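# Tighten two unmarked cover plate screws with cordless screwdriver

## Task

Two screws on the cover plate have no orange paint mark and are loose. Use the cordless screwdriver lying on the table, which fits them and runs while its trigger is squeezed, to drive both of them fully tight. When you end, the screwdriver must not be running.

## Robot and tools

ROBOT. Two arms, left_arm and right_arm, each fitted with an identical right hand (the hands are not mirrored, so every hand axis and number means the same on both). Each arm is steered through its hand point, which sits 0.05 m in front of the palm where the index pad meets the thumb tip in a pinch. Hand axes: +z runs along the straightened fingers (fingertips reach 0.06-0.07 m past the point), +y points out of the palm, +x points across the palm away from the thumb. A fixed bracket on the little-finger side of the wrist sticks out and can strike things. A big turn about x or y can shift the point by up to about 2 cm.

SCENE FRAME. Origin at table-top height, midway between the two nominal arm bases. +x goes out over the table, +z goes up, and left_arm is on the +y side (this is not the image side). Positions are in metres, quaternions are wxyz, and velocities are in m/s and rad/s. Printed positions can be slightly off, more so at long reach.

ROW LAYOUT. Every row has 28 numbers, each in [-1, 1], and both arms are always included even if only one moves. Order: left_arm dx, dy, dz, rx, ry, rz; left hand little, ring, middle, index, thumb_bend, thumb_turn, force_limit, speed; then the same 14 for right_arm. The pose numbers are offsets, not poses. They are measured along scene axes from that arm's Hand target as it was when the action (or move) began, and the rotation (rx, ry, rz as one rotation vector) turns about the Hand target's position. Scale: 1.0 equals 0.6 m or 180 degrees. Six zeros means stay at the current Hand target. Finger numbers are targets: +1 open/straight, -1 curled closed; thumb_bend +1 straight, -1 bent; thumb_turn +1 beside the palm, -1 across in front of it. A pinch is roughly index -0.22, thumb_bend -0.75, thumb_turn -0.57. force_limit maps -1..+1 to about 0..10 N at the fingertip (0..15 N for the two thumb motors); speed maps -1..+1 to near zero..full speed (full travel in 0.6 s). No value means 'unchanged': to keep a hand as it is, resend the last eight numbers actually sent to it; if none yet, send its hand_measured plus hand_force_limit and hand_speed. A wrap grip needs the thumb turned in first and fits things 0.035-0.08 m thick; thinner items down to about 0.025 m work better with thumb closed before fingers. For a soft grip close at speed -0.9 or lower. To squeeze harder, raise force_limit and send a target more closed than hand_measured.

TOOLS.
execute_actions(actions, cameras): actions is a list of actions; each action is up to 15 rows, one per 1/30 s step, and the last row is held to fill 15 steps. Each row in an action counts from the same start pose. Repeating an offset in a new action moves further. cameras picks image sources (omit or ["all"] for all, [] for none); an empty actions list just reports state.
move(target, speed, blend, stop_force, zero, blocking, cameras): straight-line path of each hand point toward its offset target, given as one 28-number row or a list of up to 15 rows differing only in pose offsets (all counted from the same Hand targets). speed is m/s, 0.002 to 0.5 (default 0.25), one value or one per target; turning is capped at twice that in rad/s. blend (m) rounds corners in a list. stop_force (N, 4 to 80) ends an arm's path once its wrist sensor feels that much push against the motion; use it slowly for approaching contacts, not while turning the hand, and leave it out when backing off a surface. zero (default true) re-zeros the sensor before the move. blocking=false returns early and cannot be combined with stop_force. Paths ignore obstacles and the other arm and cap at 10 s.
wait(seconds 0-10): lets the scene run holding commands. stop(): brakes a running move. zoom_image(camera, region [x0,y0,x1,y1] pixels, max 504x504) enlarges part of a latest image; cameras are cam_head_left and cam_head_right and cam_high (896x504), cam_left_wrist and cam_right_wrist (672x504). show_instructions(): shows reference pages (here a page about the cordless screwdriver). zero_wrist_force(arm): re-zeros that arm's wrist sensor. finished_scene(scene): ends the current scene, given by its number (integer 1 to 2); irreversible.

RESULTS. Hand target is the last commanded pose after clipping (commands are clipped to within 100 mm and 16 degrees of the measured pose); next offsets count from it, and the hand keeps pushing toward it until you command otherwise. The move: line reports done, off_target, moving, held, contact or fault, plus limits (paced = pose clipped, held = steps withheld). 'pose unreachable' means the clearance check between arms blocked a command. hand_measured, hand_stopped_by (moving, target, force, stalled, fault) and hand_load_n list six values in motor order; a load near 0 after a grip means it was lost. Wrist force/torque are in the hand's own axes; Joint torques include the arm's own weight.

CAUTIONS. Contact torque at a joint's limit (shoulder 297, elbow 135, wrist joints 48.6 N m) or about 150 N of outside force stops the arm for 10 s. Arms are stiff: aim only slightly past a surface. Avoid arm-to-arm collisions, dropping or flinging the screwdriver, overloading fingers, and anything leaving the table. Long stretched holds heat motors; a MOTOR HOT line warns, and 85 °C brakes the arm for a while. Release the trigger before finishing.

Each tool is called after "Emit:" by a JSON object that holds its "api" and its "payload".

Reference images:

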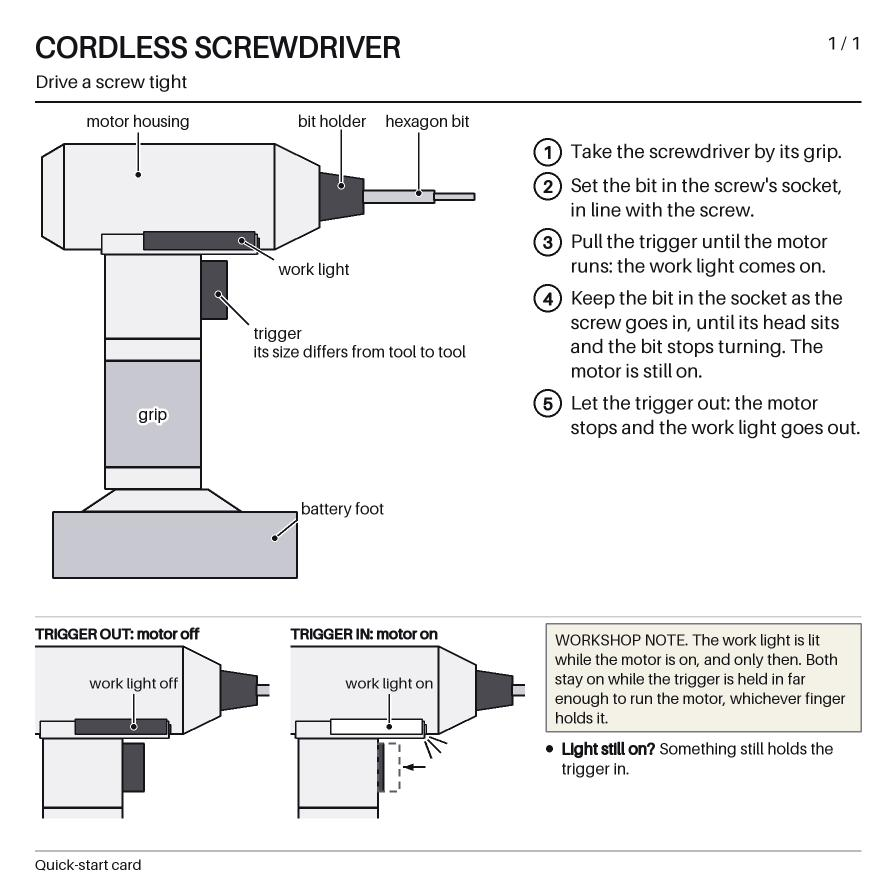

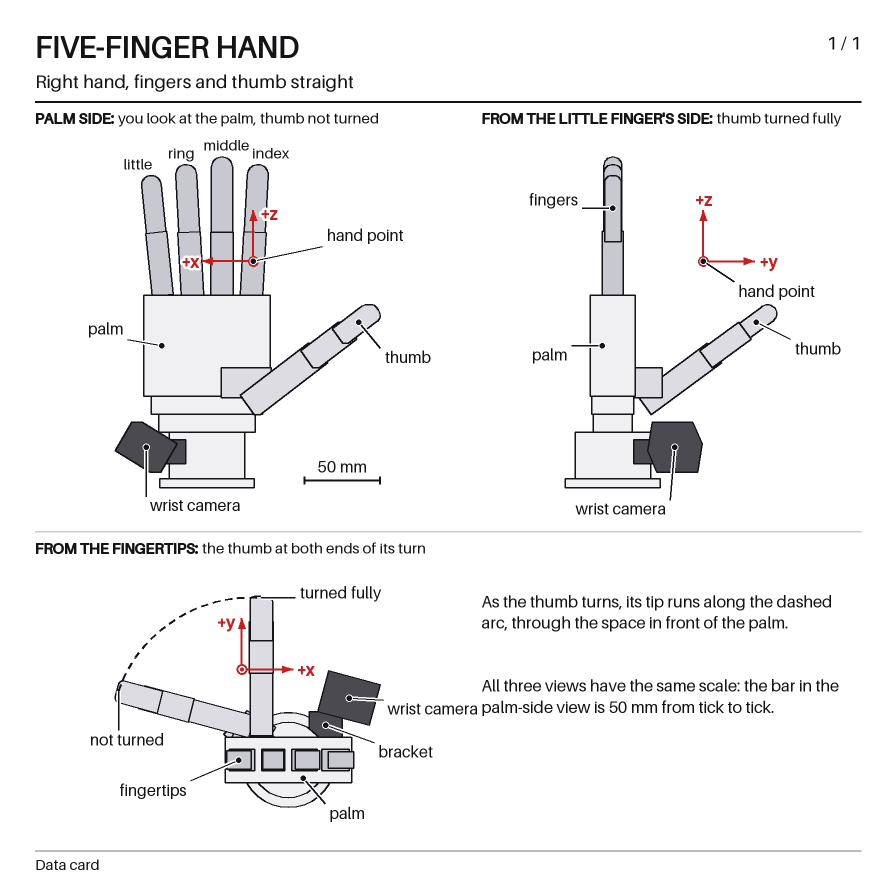

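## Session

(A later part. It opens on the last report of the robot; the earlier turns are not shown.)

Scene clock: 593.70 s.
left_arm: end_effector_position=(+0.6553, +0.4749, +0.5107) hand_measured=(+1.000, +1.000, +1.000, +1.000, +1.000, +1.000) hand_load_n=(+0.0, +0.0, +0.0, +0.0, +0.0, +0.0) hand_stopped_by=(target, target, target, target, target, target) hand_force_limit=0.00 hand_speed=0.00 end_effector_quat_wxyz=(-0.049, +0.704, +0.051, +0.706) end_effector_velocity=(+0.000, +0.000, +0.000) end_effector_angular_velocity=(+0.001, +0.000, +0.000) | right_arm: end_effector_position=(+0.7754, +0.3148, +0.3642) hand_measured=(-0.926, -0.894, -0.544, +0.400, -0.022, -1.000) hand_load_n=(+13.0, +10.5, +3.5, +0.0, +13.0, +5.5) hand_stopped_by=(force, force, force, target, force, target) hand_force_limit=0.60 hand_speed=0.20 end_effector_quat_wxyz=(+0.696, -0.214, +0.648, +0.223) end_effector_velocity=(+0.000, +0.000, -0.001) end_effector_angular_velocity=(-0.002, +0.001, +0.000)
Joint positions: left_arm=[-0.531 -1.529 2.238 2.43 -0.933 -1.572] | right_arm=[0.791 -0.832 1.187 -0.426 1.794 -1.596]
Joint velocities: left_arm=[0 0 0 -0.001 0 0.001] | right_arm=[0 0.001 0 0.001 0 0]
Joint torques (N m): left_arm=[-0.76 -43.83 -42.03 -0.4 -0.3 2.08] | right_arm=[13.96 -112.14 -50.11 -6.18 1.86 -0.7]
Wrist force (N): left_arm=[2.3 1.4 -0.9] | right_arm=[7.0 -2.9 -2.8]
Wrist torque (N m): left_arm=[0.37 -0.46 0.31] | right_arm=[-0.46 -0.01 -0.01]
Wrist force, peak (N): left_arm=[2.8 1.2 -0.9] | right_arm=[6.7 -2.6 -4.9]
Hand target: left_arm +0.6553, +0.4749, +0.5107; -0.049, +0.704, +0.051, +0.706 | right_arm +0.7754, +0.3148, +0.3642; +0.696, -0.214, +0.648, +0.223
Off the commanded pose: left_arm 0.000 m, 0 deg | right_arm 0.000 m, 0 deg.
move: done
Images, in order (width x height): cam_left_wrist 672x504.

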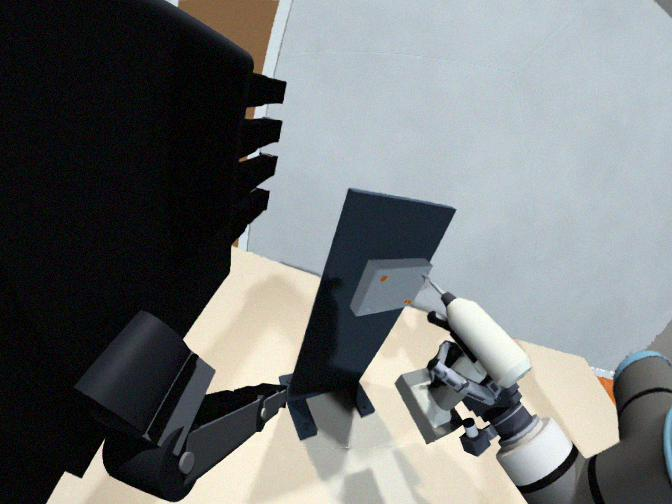

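Emit:
{"api": "move", "payload": {"target": [0,0,0,0,0,0,1,1,1,1,1,1,0,0,-0.1098,-0.0754,0.005,0,0,0,-1,-1,-0.96,0.4,-0.9,-1,0.6,0.2], "speed": 0.08, "cameras": ["cam_head_left","cam_head_right","cam_left_wrist","cam_high"]}}

Scene clock: 595.60 s.
left_arm: end_effector_position=(+0.6553, +0.4749, +0.5107) hand_measured=(+1.000, +1.000, +1.000, +1.000, +1.000, +1.000) hand_load_n=(+0.0, +0.0, +0.0, +0.0, +0.0, -0.5) hand_stopped_by=(target, target, target, target, target, target) hand_force_limit=0.00 hand_speed=0.00 end_effector_quat_wxyz=(-0.049, +0.704, +0.051, +0.706) end_effector_velocity=(+0.000, +0.001, +0.000) end_effector_angular_velocity=(+0.001, +0.000, +0.001) | right_arm: end_effector_position=(+0.7094, +0.2696, +0.3671) hand_measured=(-0.926, -0.894, -0.544, +0.400, -0.022, -1.000) hand_load_n=(+13.0, +10.5, +3.0, +0.0, +13.0, +5.5) hand_stopped_by=(force, force, force, target, force, target) hand_force_limit=0.60 hand_speed=0.20 end_effector_quat_wxyz=(+0.696, -0.214, +0.648, +0.223) end_effector_velocity=(+0.000, +0.000, -0.001) end_effector_angular_velocity=(-0.002, +0.001, +0.000)
Joint positions: left_arm=[-0.531 -1.529 2.238 2.43 -0.933 -1.572] | right_arm=[0.814 -0.949 1.384 -0.506 1.816 -1.598]
Joint velocities: left_arm=[0.001 0 0 0 0 0.001] | right_arm=[0 0.001 0 0.001 0 0]
Joint torques (N m): left_arm=[0.23 -45.13 -41.93 -0.81 -0.15 2.1] | right_arm=[-15.23 -105.49 -43.41 -1.9 -1.58 -1.51]
Wrist force (N): left_arm=[2.6 1.2 -1.2] | right_arm=[7.2 -2.9 -2.8]
Wrist torque (N m): left_arm=[0.35 -0.50 0.32] | right_arm=[-0.47 -0.04 -0.02]
Wrist force, peak (N): left_arm=[2.8 1.7 -0.8] | right_arm=[7.3 -3.0 -4.1]
Hand target: left_arm +0.6553, +0.4749, +0.5107; -0.049, +0.704, +0.051, +0.706 | right_arm +0.7095, +0.2695, +0.3670; +0.696, -0.214, +0.648, +0.223
Off the commanded pose: left_arm 0.000 m, 0 deg | right_arm 0.000 m, 0 deg.
move: done
Images, in order (width x height): cam_head_left 896x504, cam_head_right 896x504, cam_high 896x504, cam_left_wrist 672x504.

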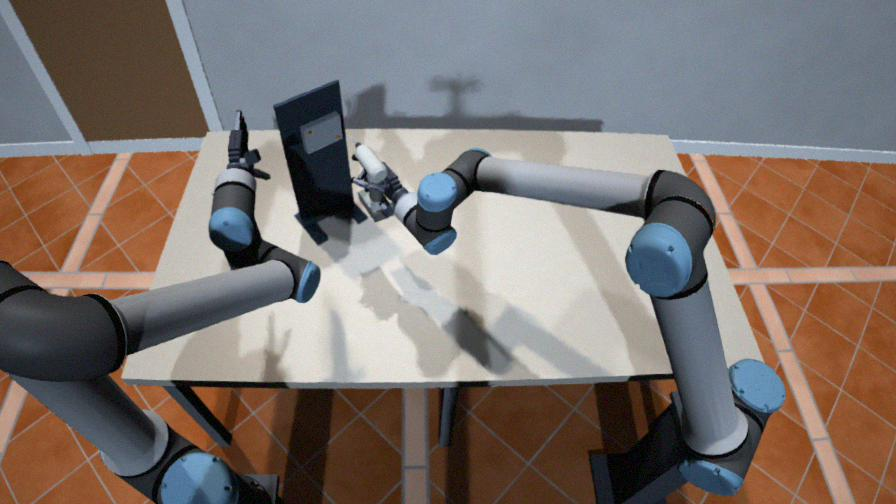

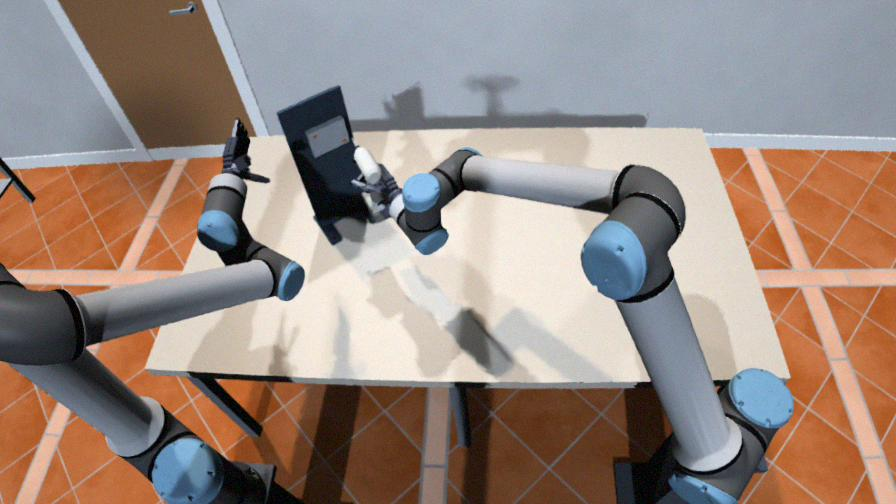

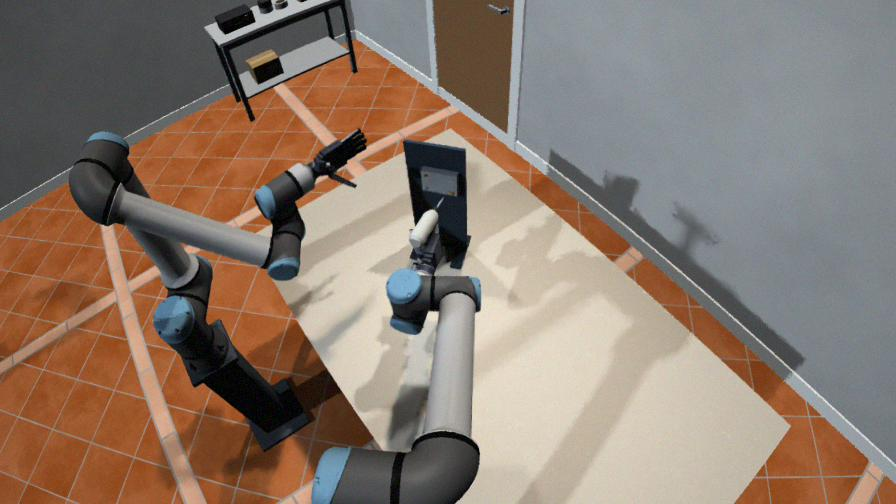

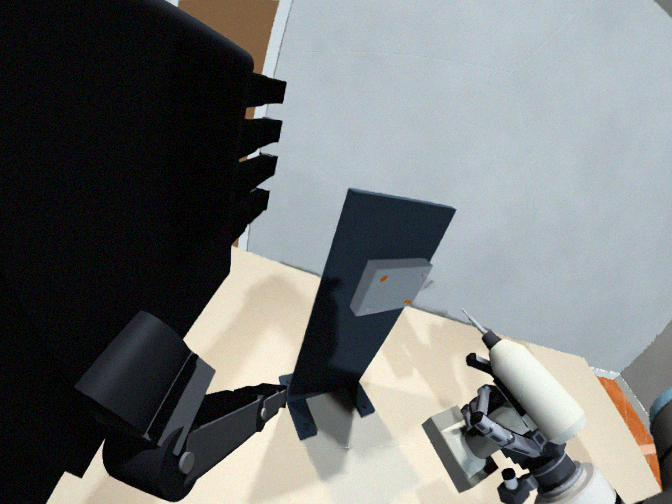

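Emit:
{"api": "zoom_image", "payload": {"camera": "cam_left_wrist", "region": [400, 290, 600, 490]}}

Emit:
{"api": "zoom_image", "payload": {"camera": "cam_head_left", "region": [280, 80, 480, 260]}}

Scaled by 2.520 from the camera's 672x504 image, which has a finer 960x720 frame.

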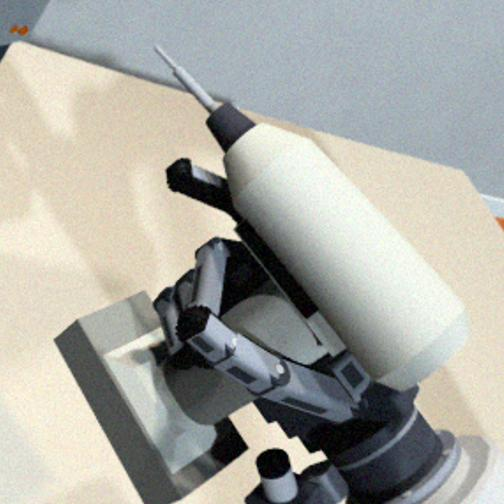

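Scaled by 2.520.

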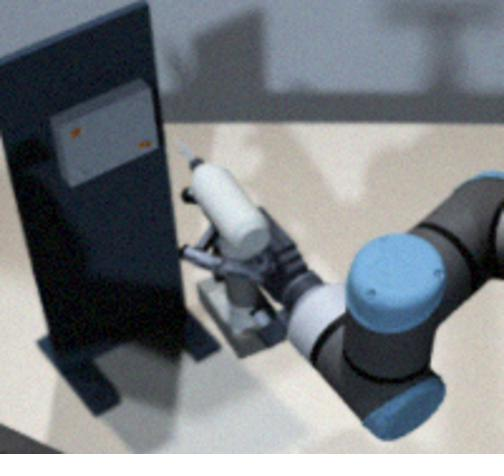

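Emit:
{"api": "move", "payload": {"target": [0,0,0,0,0,0,1,1,1,1,1,1,0,0,-0.0242,-0.0192,-0.345,0,0,0,-1,-1,-0.96,0.4,-0.9,-1,0.6,0.2], "speed": 0.12, "cameras": ["cam_head_left","cam_left_wrist","cam_right_wrist"]}}

Scene clock: 598.33 s.
left_arm: end_effector_position=(+0.6553, +0.4749, +0.5107) hand_measured=(+1.000, +1.000, +1.000, +1.000, +1.000, +1.000) hand_load_n=(+0.0, +0.0, +0.0, +0.5, +0.0, +0.5) hand_stopped_by=(target, target, target, target, target, target) hand_force_limit=0.00 hand_speed=0.00 end_effector_quat_wxyz=(-0.049, +0.704, +0.051, +0.706) end_effector_velocity=(+0.000, +0.000, +0.001) end_effector_angular_velocity=(-0.002, -0.001, +0.000) | right_arm: end_effector_position=(+0.6950, +0.2581, +0.1602) hand_measured=(-0.926, -0.894, -0.544, +0.400, -0.022, -1.000) hand_load_n=(+13.0, +10.5, +3.0, +0.0, +13.0, +6.0) hand_stopped_by=(force, force, force, target, force, target) hand_force_limit=0.60 hand_speed=0.20 end_effector_quat_wxyz=(+0.696, -0.214, +0.648, +0.223) end_effector_velocity=(+0.000, +0.000, +0.004) end_effector_angular_velocity=(+0.001, -0.001, +0.000)
Joint positions: left_arm=[-0.531 -1.529 2.238 2.43 -0.933 -1.572] | right_arm=[0.818 -0.785 1.519 -0.805 1.82 -1.598]
Joint velocities: left_arm=[0.001 -0.001 0 0 -0.001 -0.001] | right_arm=[0 -0.004 -0.001 0.004 0 0]
Joint torques (N m): left_arm=[-3.85 -44.55 -43.52 -0.71 0.05 2.49] | right_arm=[11.07 -117.85 -43.49 -1.38 1.59 -2.04]
Wrist force (N): left_arm=[2.5 1.4 -0.9] | right_arm=[7.0 -2.9 -2.5]
Wrist torque (N m): left_arm=[0.38 -0.48 0.32] | right_arm=[-0.48 -0.04 -0.03]
Wrist force, peak (N): left_arm=[2.6 1.6 -1.0] | right_arm=[9.9 -2.9 -3.3]
Hand target: left_arm +0.6553, +0.4749, +0.5107; -0.049, +0.704, +0.051, +0.706 | right_arm +0.6950, +0.2581, +0.1602; +0.696, -0.214, +0.648, +0.223
Off the commanded pose: left_arm 0.000 m, 0 deg | right_arm 0.000 m, 0 deg.
move: done
Images, in order (width x height): cam_head_left 896x504, cam_left_wrist 672x504, cam_right_wrist 672x504.

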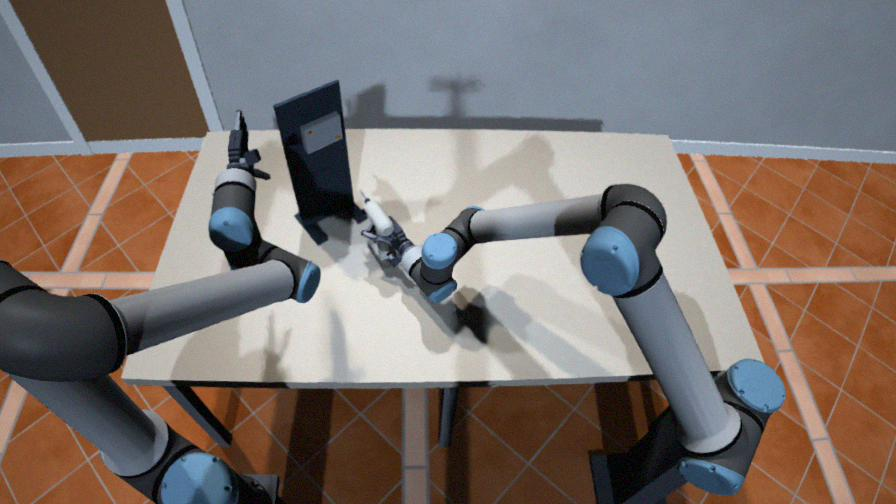

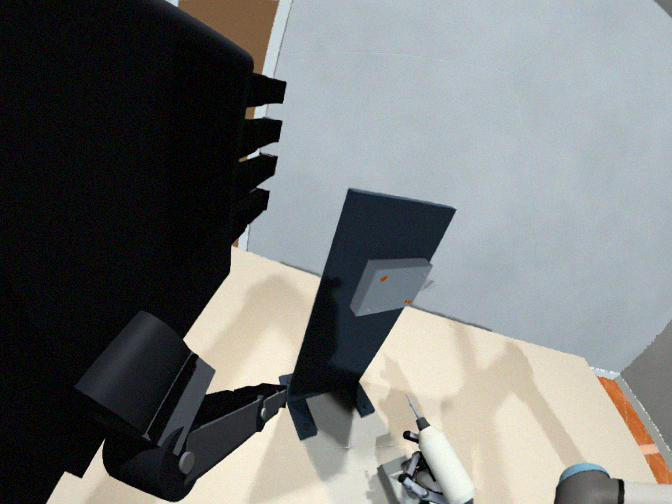

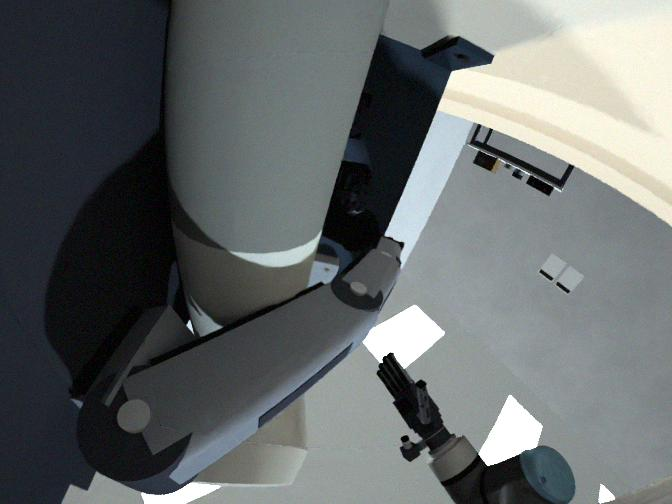

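Emit:
{"api": "move", "payload": {"target": [0,0,0,0,0,0,1,1,1,1,1,1,0,0,0,0,-0.04,0,0,0,-1,-1,-0.96,0.4,-0.9,-1,0.6,0.2], "speed": 0.03, "stop_force": 8, "cameras": []}}

Emit:
{"api": "move", "payload": {"target": [0,0,0,0,0,0,1,1,1,1,1,1,0,0,0,0,-0.05,0,0,0,-1,-1,-0.96,0.4,-0.9,-1,0.6,0.2], "speed": 0.01, "stop_force": 6, "cameras": ["cam_head_left","cam_left_wrist"]}}

Scene clock: 600.10 s.
left_arm: end_effector_position=(+0.6553, +0.4749, +0.5107) hand_measured=(+1.000, +1.000, +1.000, +1.000, +1.000, +1.000) hand_load_n=(-0.5, +0.0, +0.0, +0.0, +0.0, +0.0) hand_stopped_by=(target, target, target, target, target, target) hand_force_limit=0.00 hand_speed=0.00 end_effector_quat_wxyz=(-0.049, +0.704, +0.051, +0.706) end_effector_velocity=(+0.000, +0.001, +0.000) end_effector_angular_velocity=(-0.001, -0.001, +0.001) | right_arm: end_effector_position=(+0.6950, +0.2581, +0.1377) hand_measured=(-0.926, -0.894, -0.544, +0.400, -0.022, -1.000) hand_load_n=(+14.0, +11.0, +3.5, +0.0, +13.0, +5.0) hand_stopped_by=(force, force, force, target, force, target) hand_force_limit=0.60 hand_speed=0.20 end_effector_quat_wxyz=(+0.696, -0.214, +0.648, +0.223) end_effector_velocity=(+0.000, +0.000, +0.001) end_effector_angular_velocity=(+0.001, -0.001, +0.000)
Joint positions: left_arm=[-0.531 -1.529 2.238 2.43 -0.933 -1.572] | right_arm=[0.818 -0.76 1.521 -0.833 1.82 -1.598]
Joint velocities: left_arm=[0.001 -0.001 0 0 0 0] | right_arm=[0 0 0 0 0 0]
Joint torques (N m): left_arm=[-3.9 -47.17 -43.61 -0.41 -0.11 1.85] | right_arm=[5.42 -107.9 -40.23 -6.44 0.24 -1.31]
Wrist force (N): left_arm=[2.2 1.2 -0.7] | right_arm=[5.6 -2.6 -2.2]
Wrist torque (N m): left_arm=[0.33 -0.46 0.30] | right_arm=[-0.44 -0.12 -0.01]
Wrist force, peak (N): left_arm=[2.7 1.6 -0.7] | right_arm=[-9.1 -3.3 -3.4]
Hand target: left_arm +0.6553, +0.4749, +0.5107; -0.049, +0.704, +0.051, +0.706 | right_arm +0.6950, +0.2582, +0.1377; +0.696, -0.214, +0.648, +0.223
Off the commanded pose: left_arm 0.000 m, 0 deg | right_arm 0.001 m, 0 deg.
move: contact (right_arm)
No camera images: "cameras" was empty.

Scene clock: 600.90 s.
left_arm: end_effector_position=(+0.6553, +0.4749, +0.5107) hand_measured=(+1.000, +1.000, +1.000, +1.000, +1.000, +1.000) hand_load_n=(+0.0, +0.0, +0.0, +0.0, +0.0, +0.0) hand_stopped_by=(target, target, target, target, target, target) hand_force_limit=0.00 hand_speed=0.00 end_effector_quat_wxyz=(-0.049, +0.704, +0.051, +0.706) end_effector_velocity=(+0.000, +0.001, +0.000) end_effector_angular_velocity=(-0.001, -0.001, +0.001) | right_arm: end_effector_position=(+0.6950, +0.2582, +0.1374) hand_measured=(-0.926, -0.894, -0.544, +0.400, -0.022, -1.000) hand_load_n=(+14.5, +11.0, +3.5, +0.0, +13.0, +5.5) hand_stopped_by=(force, force, force, target, force, target) hand_force_limit=0.60 hand_speed=0.20 end_effector_quat_wxyz=(+0.696, -0.214, +0.648, +0.223) end_effector_velocity=(+0.000, +0.000, +0.000) end_effector_angular_velocity=(+0.000, +0.000, +0.000)
Joint positions: left_arm=[-0.531 -1.529 2.238 2.43 -0.933 -1.572] | right_arm=[0.818 -0.76 1.521 -0.833 1.82 -1.598]
Joint velocities: left_arm=[0.001 0 0 -0.001 0 -0.001] | right_arm=[0 0 0 0 0 0]
Joint torques (N m): left_arm=[-4.49 -45.8 -43.75 -0.55 -0.51 2.33] | right_arm=[5.68 -113.51 -31.61 -0.47 0.1 -1.39]
Wrist force (N): left_arm=[2.2 1.6 -0.7] | right_arm=[3.1 -2.5 -1.7]
Wrist torque (N m): left_arm=[0.38 -0.45 0.31] | right_arm=[-0.45 -0.25 0.00]
Wrist force, peak (N): left_arm=[2.7 1.6 -1.0] | right_arm=[-5.8 -3.6 -4.6]
Hand target: left_arm +0.6553, +0.4749, +0.5107; -0.049, +0.704, +0.051, +0.706 | right_arm +0.6950, +0.2582, +0.1374; +0.696, -0.214, +0.648, +0.223
Off the commanded pose: left_arm 0.000 m, 0 deg | right_arm 0.030 m, 0 deg.
move: contact (right_arm)
Images, in order (width x height): cam_head_left 896x504, cam_left_wrist 672x504.

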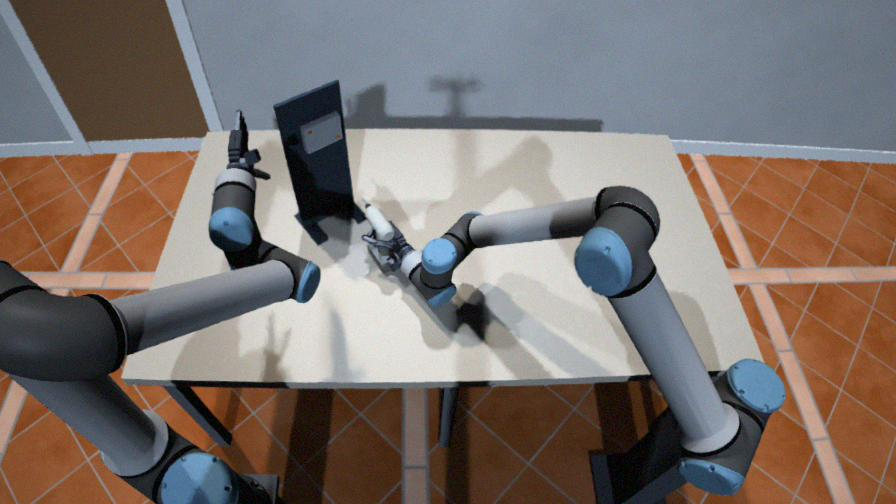

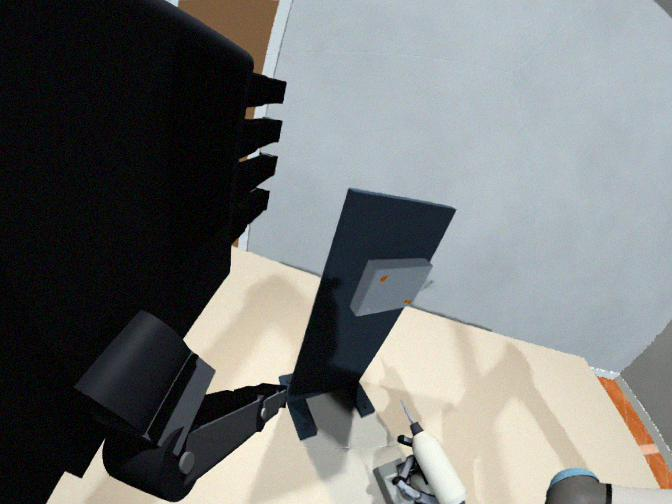

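Emit:
{"api": "zoom_image", "payload": {"camera": "cam_head_left", "region": [290, 180, 460, 310]}}

Emit:
{"api": "zoom_image", "payload": {"camera": "cam_left_wrist", "region": [300, 370, 520, 504]}}

Scaled by 2.965.

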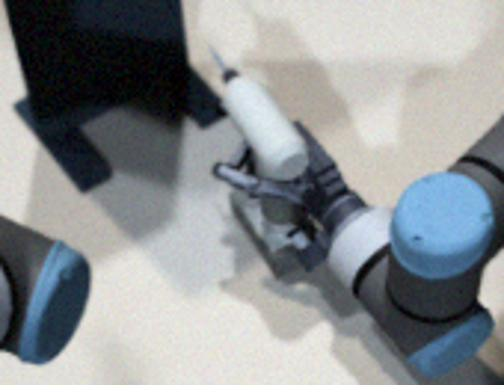

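Scaled by 2.291 from the camera's 672x504 image, which has a finer 960x720 frame.

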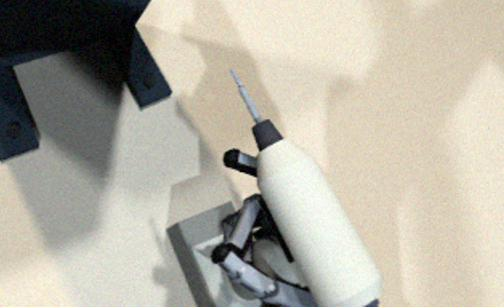

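Emit:
{"api": "move", "payload": {"target": [0,0,0,0,0,0,1,1,1,1,1,1,0,0,0,0,0.01,0.0098,-0.0135,0,-1,-1,-0.96,0.4,-0.9,-1,0.6,0.2], "speed": 0.05, "cameras": []}}

Emit:
{"api": "move", "payload": {"target": [0,0,0,0,0,0,1,1,1,1,1,1,0,0,0,0,-0.03,0,0,0,-1,-1,-0.96,0.4,-0.9,-1,0.6,0.2], "speed": 0.008, "stop_force": 5, "cameras": []}}

Scene clock: 602.20 s.
left_arm: end_effector_position=(+0.6553, +0.4749, +0.5107) hand_measured=(+1.000, +1.000, +1.000, +1.000, +1.000, +1.000) hand_load_n=(+0.0, +0.0, +0.0, -0.5, +0.0, +0.0) hand_stopped_by=(target, target, target, target, target, target) hand_force_limit=0.00 hand_speed=0.00 end_effector_quat_wxyz=(-0.049, +0.704, +0.051, +0.706) end_effector_velocity=(+0.000, -0.001, +0.000) end_effector_angular_velocity=(+0.000, -0.001, -0.001) | right_arm: end_effector_position=(+0.6950, +0.2581, +0.1432) hand_measured=(-0.926, -0.894, -0.544, +0.400, -0.022, -1.000) hand_load_n=(+14.0, +11.0, +3.5, +0.0, +12.5, +5.5) hand_stopped_by=(force, force, force, target, force, target) hand_force_limit=0.60 hand_speed=0.20 end_effector_quat_wxyz=(+0.713, -0.208, +0.629, +0.228) end_effector_velocity=(+0.000, +0.000, -0.002) end_effector_angular_velocity=(-0.004, +0.004, +0.001)
Joint positions: left_arm=[-0.531 -1.529 2.238 2.43 -0.933 -1.572] | right_arm=[0.817 -0.755 1.531 -0.902 1.818 -1.611]
Joint velocities: left_arm=[-0.001 0 0 -0.001 0 0] | right_arm=[0 0 0 0.006 0 0.001]
Joint torques (N m): left_arm=[-1.94 -43.48 -43.16 -0.49 -0.35 2.1] | right_arm=[-14.18 -112.77 -41.93 -1.59 -0.29 1.5]
Wrist force (N): left_arm=[2.7 1.4 -1.0] | right_arm=[7.4 -2.8 -3.5]
Wrist torque (N m): left_arm=[0.38 -0.52 0.33] | right_arm=[-0.43 -0.02 -0.01]
Wrist force, peak (N): left_arm=[2.7 1.4 -1.0] | right_arm=[7.7 -2.9 -3.4]
Hand target: left_arm +0.6553, +0.4749, +0.5107; -0.049, +0.704, +0.051, +0.706 | right_arm +0.6950, +0.2582, +0.1434; +0.713, -0.208, +0.629, +0.228
Off the commanded pose: left_arm 0.000 m, 0 deg | right_arm 0.000 m, 0 deg.
move: done
No camera images: "cameras" was empty.

Scene clock: 603.80 s.
left_arm: end_effector_position=(+0.6553, +0.4749, +0.5107) hand_measured=(+1.000, +1.000, +1.000, +1.000, +1.000, +1.000) hand_load_n=(+0.0, +0.0, +0.0, +0.0, +0.0, +0.0) hand_stopped_by=(target, target, target, target, target, target) hand_force_limit=0.00 hand_speed=0.00 end_effector_quat_wxyz=(-0.049, +0.704, +0.051, +0.706) end_effector_velocity=(+0.000, +0.000, +0.000) end_effector_angular_velocity=(-0.001, +0.000, +0.001) | right_arm: end_effector_position=(+0.6951, +0.2582, +0.1393) hand_measured=(-0.926, -0.894, -0.544, +0.400, -0.022, -1.000) hand_load_n=(+13.0, +11.0, +3.5, +0.0, +12.5, +5.5) hand_stopped_by=(force, force, force, target, force, target) hand_force_limit=0.60 hand_speed=0.20 end_effector_quat_wxyz=(+0.713, -0.208, +0.629, +0.228) end_effector_velocity=(+0.000, +0.000, +0.000) end_effector_angular_velocity=(-0.001, +0.001, +0.000)
Joint positions: left_arm=[-0.531 -1.529 2.238 2.43 -0.933 -1.572] | right_arm=[0.817 -0.75 1.531 -0.907 1.818 -1.611]
Joint velocities: left_arm=[0 0 0 0 0.001 -0.001] | right_arm=[0 0 0 0.001 0 0]
Joint torques (N m): left_arm=[1.05 -40.69 -43.85 -0.25 0.06 2.32] | right_arm=[-12.89 -118.41 -32.51 -2.63 0.41 1.11]
Wrist force (N): left_arm=[2.4 1.5 -1.0] | right_arm=[7.3 -2.7 -3.0]
Wrist torque (N m): left_arm=[0.39 -0.47 0.32] | right_arm=[-0.43 -0.03 -0.01]
Wrist force, peak (N): left_arm=[2.8 1.9 -0.8] | right_arm=[7.7 -3.1 -3.4]
Hand target: left_arm +0.6553, +0.4749, +0.5107; -0.049, +0.704, +0.051, +0.706 | right_arm +0.6951, +0.2582, +0.1393; +0.713, -0.208, +0.629, +0.228
Off the commanded pose: left_arm 0.000 m, 0 deg | right_arm 0.014 m, 0 deg.
move: contact (right_arm)
No camera images: "cameras" was empty.

Emit:
{"api": "move", "payload": {"target": [0,0,0,0,0,0,1,1,1,1,1,1,0,0,0,0,-0.03,0,0,0,-1,-1,-0.96,0.4,-0.9,-1,0.6,0.2], "speed": 0.006, "stop_force": 7, "cameras": []}}

Scene clock: 605.17 s.
left_arm: end_effector_position=(+0.6553, +0.4749, +0.5107) hand_measured=(+1.000, +1.000, +1.000, +1.000, +1.000, +1.000) hand_load_n=(+0.0, +0.0, +0.0, +0.0, +0.0, +0.0) hand_stopped_by=(target, target, target, target, target, target) hand_force_limit=0.00 hand_speed=0.00 end_effector_quat_wxyz=(-0.049, +0.704, +0.051, +0.706) end_effector_velocity=(+0.000, +0.000, +0.000) end_effector_angular_velocity=(+0.000, +0.000, +0.001) | right_arm: end_effector_position=(+0.6951, +0.2582, +0.1381) hand_measured=(-0.926, -0.894, -0.544, +0.400, -0.022, -1.000) hand_load_n=(+9.5, +10.5, +3.5, +0.0, +12.5, +5.0) hand_stopped_by=(force, force, force, target, force, target) hand_force_limit=0.60 hand_speed=0.20 end_effector_quat_wxyz=(+0.713, -0.208, +0.629, +0.228) end_effector_velocity=(+0.000, +0.000, +0.000) end_effector_angular_velocity=(+0.000, +0.001, +0.000)
Joint positions: left_arm=[-0.531 -1.529 2.238 2.43 -0.933 -1.572] | right_arm=[0.817 -0.748 1.531 -0.909 1.818 -1.611]
Joint velocities: left_arm=[0 0 0 0 0.001 0] | right_arm=[0 0 0 0.001 0 0]
Joint torques (N m): left_arm=[-0.71 -42.08 -43.75 -1.06 -0.44 2.27] | right_arm=[-13.25 -117.98 -31.5 -2.59 0.67 0.83]
Wrist force (N): left_arm=[2.3 1.4 -1.1] | right_arm=[6.7 -2.7 -3.0]
Wrist torque (N m): left_arm=[0.38 -0.46 0.31] | right_arm=[-0.43 0.00 0.01]
Wrist force, peak (N): left_arm=[2.7 1.5 -1.1] | right_arm=[7.5 -2.8 -3.4]
Hand target: left_arm +0.6553, +0.4749, +0.5107; -0.049, +0.704, +0.051, +0.706 | right_arm +0.6951, +0.2582, +0.1382; +0.713, -0.208, +0.629, +0.228
Off the commanded pose: left_arm 0.000 m, 0 deg | right_arm 0.017 m, 0 deg.
move: contact (right_arm)
No camera images: "cameras" was empty.

Emit:
{"api": "move", "payload": {"target": [0,0,0,0,0,0,1,1,1,1,1,1,0,0,0,0,0.005,-0.0055,0.0075,0,-1,-1,-0.96,0.4,-0.9,-1,0.6,0.2], "speed": 0.05, "cameras": []}}

Emit:
{"api": "move", "payload": {"target": [0,0,0,0,0,0,1,1,1,1,1,1,0,0,0,0,-0.02,0,0,0,-1,-1,-0.96,0.4,-0.9,-1,0.6,0.2], "speed": 0.006, "stop_force": 8, "cameras": []}}

Scene clock: 606.27 s.
left_arm: end_effector_position=(+0.6553, +0.4749, +0.5107) hand_measured=(+1.000, +1.000, +1.000, +1.000, +1.000, +1.000) hand_load_n=(+0.0, +0.0, +0.0, +0.0, +0.0, +0.0) hand_stopped_by=(target, target, target, target, target, target) hand_force_limit=0.00 hand_speed=0.00 end_effector_quat_wxyz=(-0.049, +0.704, +0.051, +0.706) end_effector_velocity=(+0.000, -0.001, +0.000) end_effector_angular_velocity=(+0.000, +0.001, +0.000) | right_arm: end_effector_position=(+0.6951, +0.2582, +0.1413) hand_measured=(-0.926, -0.894, -0.544, +0.400, -0.022, -1.000) hand_load_n=(+9.0, +10.0, +4.0, +0.0, +12.5, +5.0) hand_stopped_by=(force, force, force, target, force, target) hand_force_limit=0.60 hand_speed=0.20 end_effector_quat_wxyz=(+0.704, -0.211, +0.640, +0.225) end_effector_velocity=(+0.000, +0.000, +0.000) end_effector_angular_velocity=(+0.001, -0.001, +0.000)
Joint positions: left_arm=[-0.531 -1.529 2.238 2.43 -0.933 -1.572] | right_arm=[0.818 -0.759 1.526 -0.863 1.82 -1.604]
Joint velocities: left_arm=[-0.001 0 0 0 0.001 -0.001] | right_arm=[0 0.001 0 -0.003 0 0]
Joint torques (N m): left_arm=[-3.93 -44.83 -43.66 -0.56 -0.21 2.24] | right_arm=[14.11 -98.63 -33.91 -7.78 1.55 -0.7]
Wrist force (N): left_arm=[2.1 1.4 -1.4] | right_arm=[7.5 -2.8 -3.1]
Wrist torque (N m): left_arm=[0.39 -0.42 0.30] | right_arm=[-0.44 -0.07 0.01]
Wrist force, peak (N): left_arm=[2.7 1.4 -1.1] | right_arm=[7.8 -3.2 -3.6]
Hand target: left_arm +0.6553, +0.4749, +0.5107; -0.049, +0.704, +0.051, +0.706 | right_arm +0.6951, +0.2582, +0.1411; +0.704, -0.211, +0.640, +0.225
Off the commanded pose: left_arm 0.000 m, 0 deg | right_arm 0.000 m, 0 deg.
move: done
No camera images: "cameras" was empty.

Scene clock: 607.53 s.
left_arm: end_effector_position=(+0.6553, +0.4749, +0.5107) hand_measured=(+1.000, +1.000, +1.000, +1.000, +1.000, +1.000) hand_load_n=(+0.0, +0.0, +0.0, +0.0, +0.0, +0.0) hand_stopped_by=(target, target, target, target, target, target) hand_force_limit=0.00 hand_speed=0.00 end_effector_quat_wxyz=(-0.049, +0.704, +0.051, +0.706) end_effector_velocity=(+0.000, -0.001, +0.000) end_effector_angular_velocity=(-0.001, +0.000, +0.000) | right_arm: end_effector_position=(+0.6951, +0.2582, +0.1381) hand_measured=(-0.926, -0.894, -0.544, +0.400, -0.022, -1.000) hand_load_n=(+10.0, +10.5, +3.5, +0.0, +12.5, +5.0) hand_stopped_by=(force, force, force, target, force, target) hand_force_limit=0.60 hand_speed=0.20 end_effector_quat_wxyz=(+0.704, -0.211, +0.640, +0.225) end_effector_velocity=(+0.000, +0.000, -0.002) end_effector_angular_velocity=(-0.001, +0.001, +0.000)
Joint positions: left_arm=[-0.531 -1.529 2.238 2.43 -0.933 -1.572] | right_arm=[0.818 -0.755 1.526 -0.867 1.82 -1.604]
Joint velocities: left_arm=[-0.001 0 0 0 0.001 -0.001] | right_arm=[0 0.002 0 0 0 0]
Joint torques (N m): left_arm=[-5.5 -42.18 -45.14 -1.22 -0.49 2.19] | right_arm=[13.81 -112.92 -30.34 -0.54 0.26 -1.64]
Wrist force (N): left_arm=[2.5 1.4 -1.1] | right_arm=[2.5 -2.3 -1.8]
Wrist torque (N m): left_arm=[0.38 -0.49 0.32] | right_arm=[-0.47 -0.15 0.00]
Wrist force, peak (N): left_arm=[2.5 1.6 -1.2] | right_arm=[7.4 -3.0 -3.2]
Hand target: left_arm +0.6553, +0.4749, +0.5107; -0.049, +0.704, +0.051, +0.706 | right_arm +0.6951, +0.2582, +0.1381; +0.704, -0.211, +0.640, +0.225
Off the commanded pose: left_arm 0.000 m, 0 deg | right_arm 0.009 m, 0 deg.
move: contact (right_arm)
No camera images: "cameras" was empty.

Emit:
{"api": "zoom_image", "payload": {"camera": "cam_left_wrist", "region": [340, 380, 500, 504]}}

Emit:
{"api": "wait", "payload": {"seconds": 0, "cameras": ["cam_left_wrist","cam_high","cam_head_right"]}}

Emit:
{"api": "zoom_image", "payload": {"camera": "cam_left_wrist", "region": [340, 380, 500, 504]}}

Emit:
{"api": "zoom_image", "payload": {"camera": "cam_high", "region": [370, 200, 510, 320]}}

Scaled by 3.150 from the camera's 672x504 image, which has a finer 960x720 frame.

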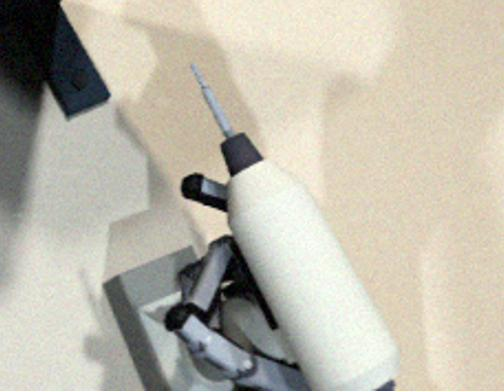

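Scene clock: 607.67 s.
left_arm: end_effector_position=(+0.6553, +0.4749, +0.5107) hand_measured=(+1.000, +1.000, +1.000, +1.000, +1.000, +1.000) hand_load_n=(+0.0, +0.0, +0.0, +0.0, +0.0, +0.0) hand_stopped_by=(target, target, target, target, target, target) hand_force_limit=0.00 hand_speed=0.00 end_effector_quat_wxyz=(-0.049, +0.704, +0.051, +0.706) end_effector_velocity=(+0.000, -0.001, +0.000) end_effector_angular_velocity=(-0.002, -0.001, +0.000) | right_arm: end_effector_position=(+0.6951, +0.2582, +0.1381) hand_measured=(-0.926, -0.894, -0.544, +0.400, -0.022, -1.000) hand_load_n=(+10.0, +10.0, +3.5, +0.0, +12.5, +4.5) hand_stopped_by=(force, force, force, target, force, target) hand_force_limit=0.60 hand_speed=0.20 end_effector_quat_wxyz=(+0.704, -0.211, +0.640, +0.225) end_effector_velocity=(+0.000, +0.000, -0.001) end_effector_angular_velocity=(-0.001, +0.001, +0.000)
Joint positions: left_arm=[-0.531 -1.529 2.238 2.43 -0.933 -1.572] | right_arm=[0.818 -0.755 1.526 -0.867 1.82 -1.604]
Joint velocities: left_arm=[-0.002 0 0 -0.001 0.001 -0.001] | right_arm=[0 0.001 0 0 0 0]
Joint torques (N m): left_arm=[-4.58 -44.49 -44.38 -0.69 -0.23 1.45] | right_arm=[12.28 -112.71 -29.65 -0.67 0.46 -1.46]
Wrist force (N): left_arm=[2.5 1.1 -1.1] | right_arm=[3.2 -2.9 -1.8]
Wrist torque (N m): left_arm=[0.34 -0.48 0.31] | right_arm=[-0.56 -0.22 0.01]
Wrist force, peak (N): left_arm=[2.6 1.4 -0.8] | right_arm=[3.2 -2.9 -1.8]
Hand target: left_arm +0.6553, +0.4749, +0.5107; -0.049, +0.704, +0.051, +0.706 | right_arm +0.6951, +0.2582, +0.1381; +0.704, -0.211, +0.640, +0.225
Off the commanded pose: left_arm 0.000 m, 0 deg | right_arm 0.009 m, 0 deg.
Images, in order (width x height): cam_head_right 896x504, cam_high 896x504, cam_left_wrist 672x504.

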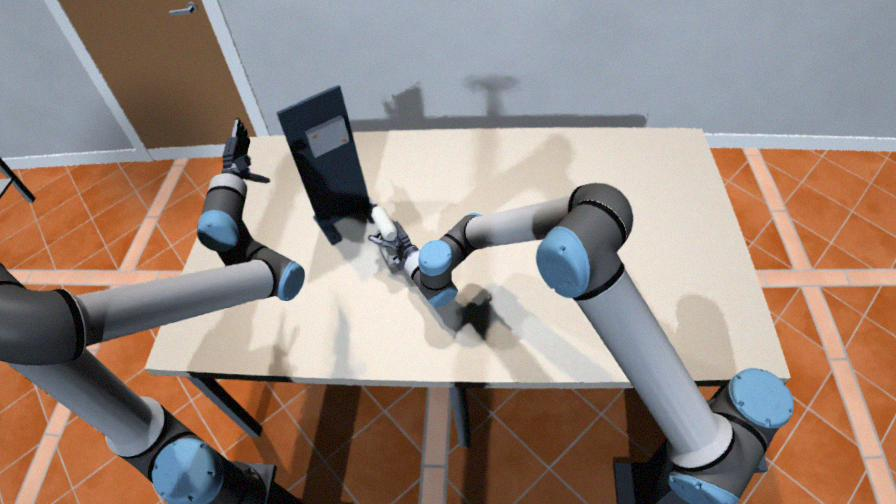

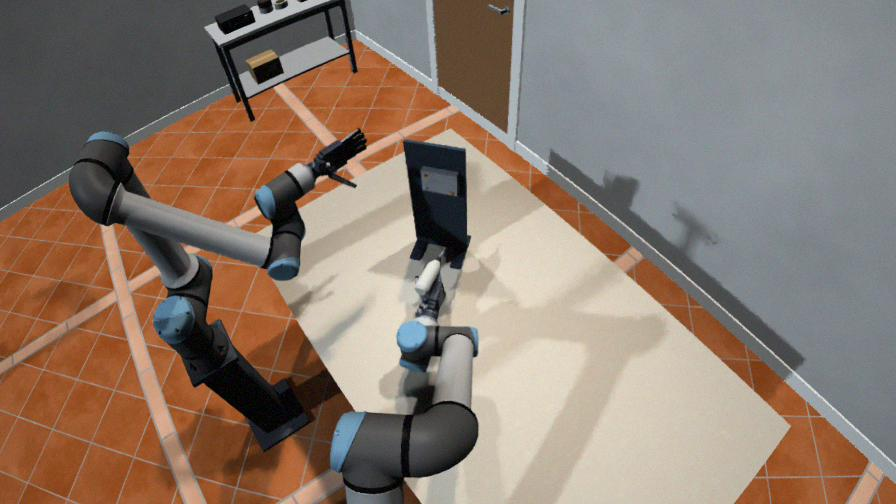

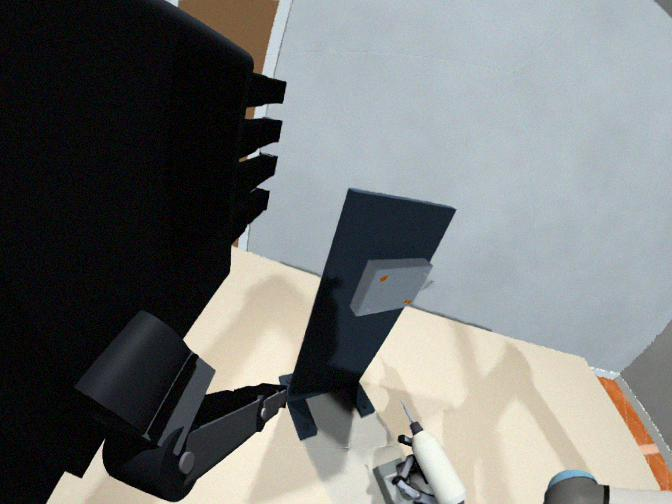

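Scaled by 3.150 from the camera's 672x504 image, which has a finer 960x720 frame.

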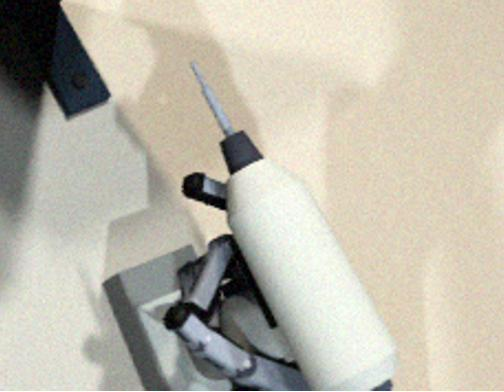

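Scaled by 3.600.

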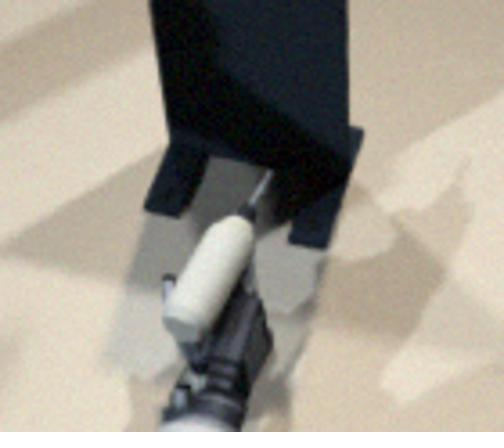

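Emit:
{"api": "move", "payload": {"target": [0,0,0,0,0,0,1,1,1,1,1,1,0,0,0,0,0,0,0,0,-0.6,-0.55,-0.2,0.7,0.3,-1,0.6,-0.6], "cameras": ["cam_left_wrist","cam_head_left"]}}

Scene clock: 608.97 s.
left_arm: end_effector_position=(+0.6553, +0.4749, +0.5107) hand_measured=(+1.000, +1.000, +1.000, +1.000, +1.000, +1.000) hand_load_n=(+0.0, +0.0, +0.0, +0.0, +0.0, +0.0) hand_stopped_by=(target, target, target, target, target, target) hand_force_limit=0.00 hand_speed=0.00 end_effector_quat_wxyz=(-0.049, +0.704, +0.051, +0.706) end_effector_velocity=(+0.000, +0.000, +0.000) end_effector_angular_velocity=(+0.000, +0.000, +0.000) | right_arm: end_effector_position=(+0.6951, +0.2582, +0.1381) hand_measured=(-0.600, -0.550, -0.200, +0.700, +0.300, -1.000) hand_load_n=(+0.0, +0.0, +0.0, +0.0, +0.0, -0.5) hand_stopped_by=(target, target, target, target, target, target) hand_force_limit=0.60 hand_speed=-0.60 end_effector_quat_wxyz=(+0.704, -0.211, +0.640, +0.225) end_effector_velocity=(+0.000, +0.000, +0.001) end_effector_angular_velocity=(+0.000, +0.000, +0.000)
Joint positions: left_arm=[-0.531 -1.529 2.238 2.43 -0.933 -1.572] | right_arm=[0.818 -0.755 1.526 -0.867 1.82 -1.604]
Joint velocities: left_arm=[0 0 0 0 0 0] | right_arm=[0 -0.001 0 0.001 0 0]
Joint torques (N m): left_arm=[-1.56 -42.28 -45.35 -0.55 -0.4 1.97] | right_arm=[11.3 -100.97 -37.2 -5.19 0.59 -1.39]
Wrist force (N): left_arm=[2.1 1.5 -1.1] | right_arm=[-0.3 -4.4 -2.4]
Wrist torque (N m): left_arm=[0.40 -0.43 0.31] | right_arm=[-0.51 0.28 -0.24]
Wrist force, peak (N): left_arm=[2.7 1.5 -0.9] | right_arm=[7.3 -2.9 -3.2]
Hand target: left_arm +0.6553, +0.4749, +0.5107; -0.049, +0.704, +0.051, +0.706 | right_arm +0.6951, +0.2582, +0.1381; +0.704, -0.211, +0.640, +0.225
Off the commanded pose: left_arm 0.000 m, 0 deg | right_arm 0.000 m, 0 deg.
move: done
Images, in order (width x height): cam_head_left 896x504, cam_left_wrist 672x504.

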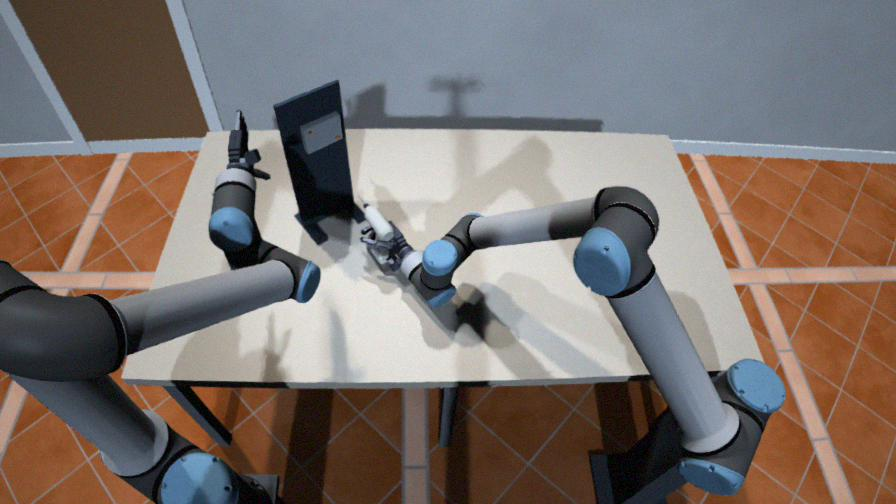

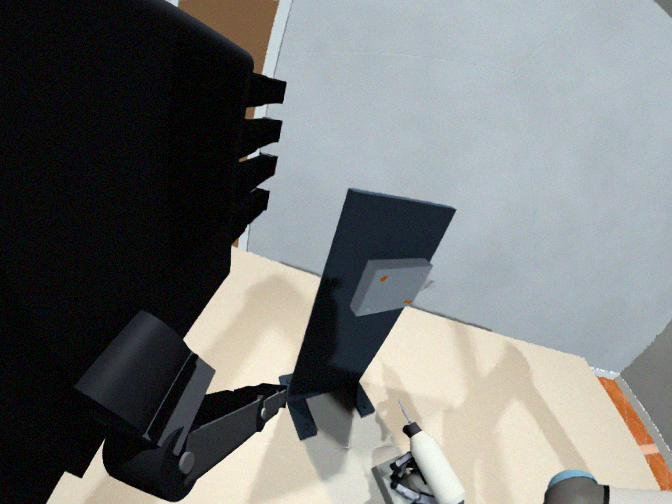

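Emit:
{"api": "move", "payload": {"target": [0,0,0,0,0,0,1,1,1,1,1,1,0,0,0,0,0,0,0,0,1,1,1,1,1,-1,0.6,-0.4], "cameras": ["cam_left_wrist"]}}

Emit:
{"api": "zoom_image", "payload": {"camera": "cam_left_wrist", "region": [340, 380, 500, 504]}}

Scene clock: 610.93 s.
left_arm: end_effector_position=(+0.6553, +0.4749, +0.5107) hand_measured=(+1.000, +1.000, +1.000, +1.000, +1.000, +1.000) hand_load_n=(+0.0, +0.0, +0.0, +0.0, +0.0, +0.0) hand_stopped_by=(target, target, target, target, target, target) hand_force_limit=0.00 hand_speed=0.00 end_effector_quat_wxyz=(-0.049, +0.704, +0.051, +0.706) end_effector_velocity=(+0.000, +0.000, +0.000) end_effector_angular_velocity=(+0.001, +0.001, +0.001) | right_arm: end_effector_position=(+0.6951, +0.2582, +0.1381) hand_measured=(+1.000, +1.000, +1.000, +1.000, +1.000, -1.000) hand_load_n=(+0.0, +0.0, -0.5, +0.0, +0.0, +0.0) hand_stopped_by=(target, target, target, target, target, target) hand_force_limit=0.60 hand_speed=-0.40 end_effector_quat_wxyz=(+0.704, -0.211, +0.640, +0.225) end_effector_velocity=(+0.000, +0.000, -0.001) end_effector_angular_velocity=(+0.000, +0.000, +0.000)
Joint positions: left_arm=[-0.531 -1.529 2.238 2.43 -0.933 -1.572] | right_arm=[0.818 -0.755 1.526 -0.867 1.82 -1.604]
Joint velocities: left_arm=[0 0 0 0.001 0 0] | right_arm=[0 0 0 0 0 0]
Joint torques (N m): left_arm=[-4.14 -42.99 -45.53 -0.88 -0.09 2.01] | right_arm=[8.3 -93.78 -36.15 -4.18 0.82 -1.17]
Wrist force (N): left_arm=[1.8 1.5 -0.9] | right_arm=[0.1 -4.4 -2.5]
Wrist torque (N m): left_arm=[0.38 -0.38 0.29] | right_arm=[-0.51 0.22 -0.20]
Wrist force, peak (N): left_arm=[2.8 1.5 -1.1] | right_arm=[-0.1 -4.5 -2.8]
Hand target: left_arm +0.6553, +0.4749, +0.5107; -0.049, +0.704, +0.051, +0.706 | right_arm +0.6951, +0.2582, +0.1381; +0.704, -0.211, +0.640, +0.225
Off the commanded pose: left_arm 0.000 m, 0 deg | right_arm 0.000 m, 0 deg.
move: done
Images, in order (width x height): cam_left_wrist 672x504.

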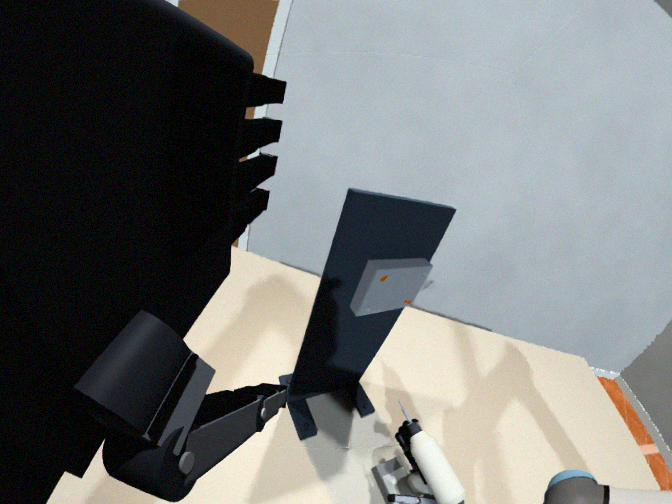

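Scaled by 3.150 from the camera's 672x504 image, which has a finer 960x720 frame.

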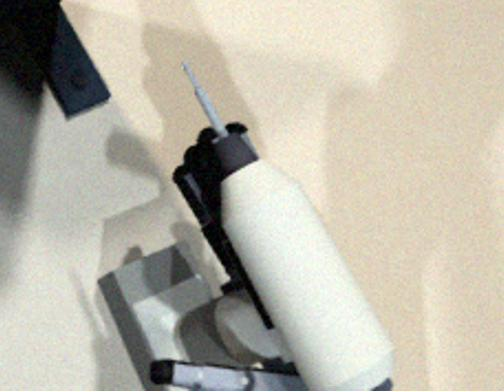

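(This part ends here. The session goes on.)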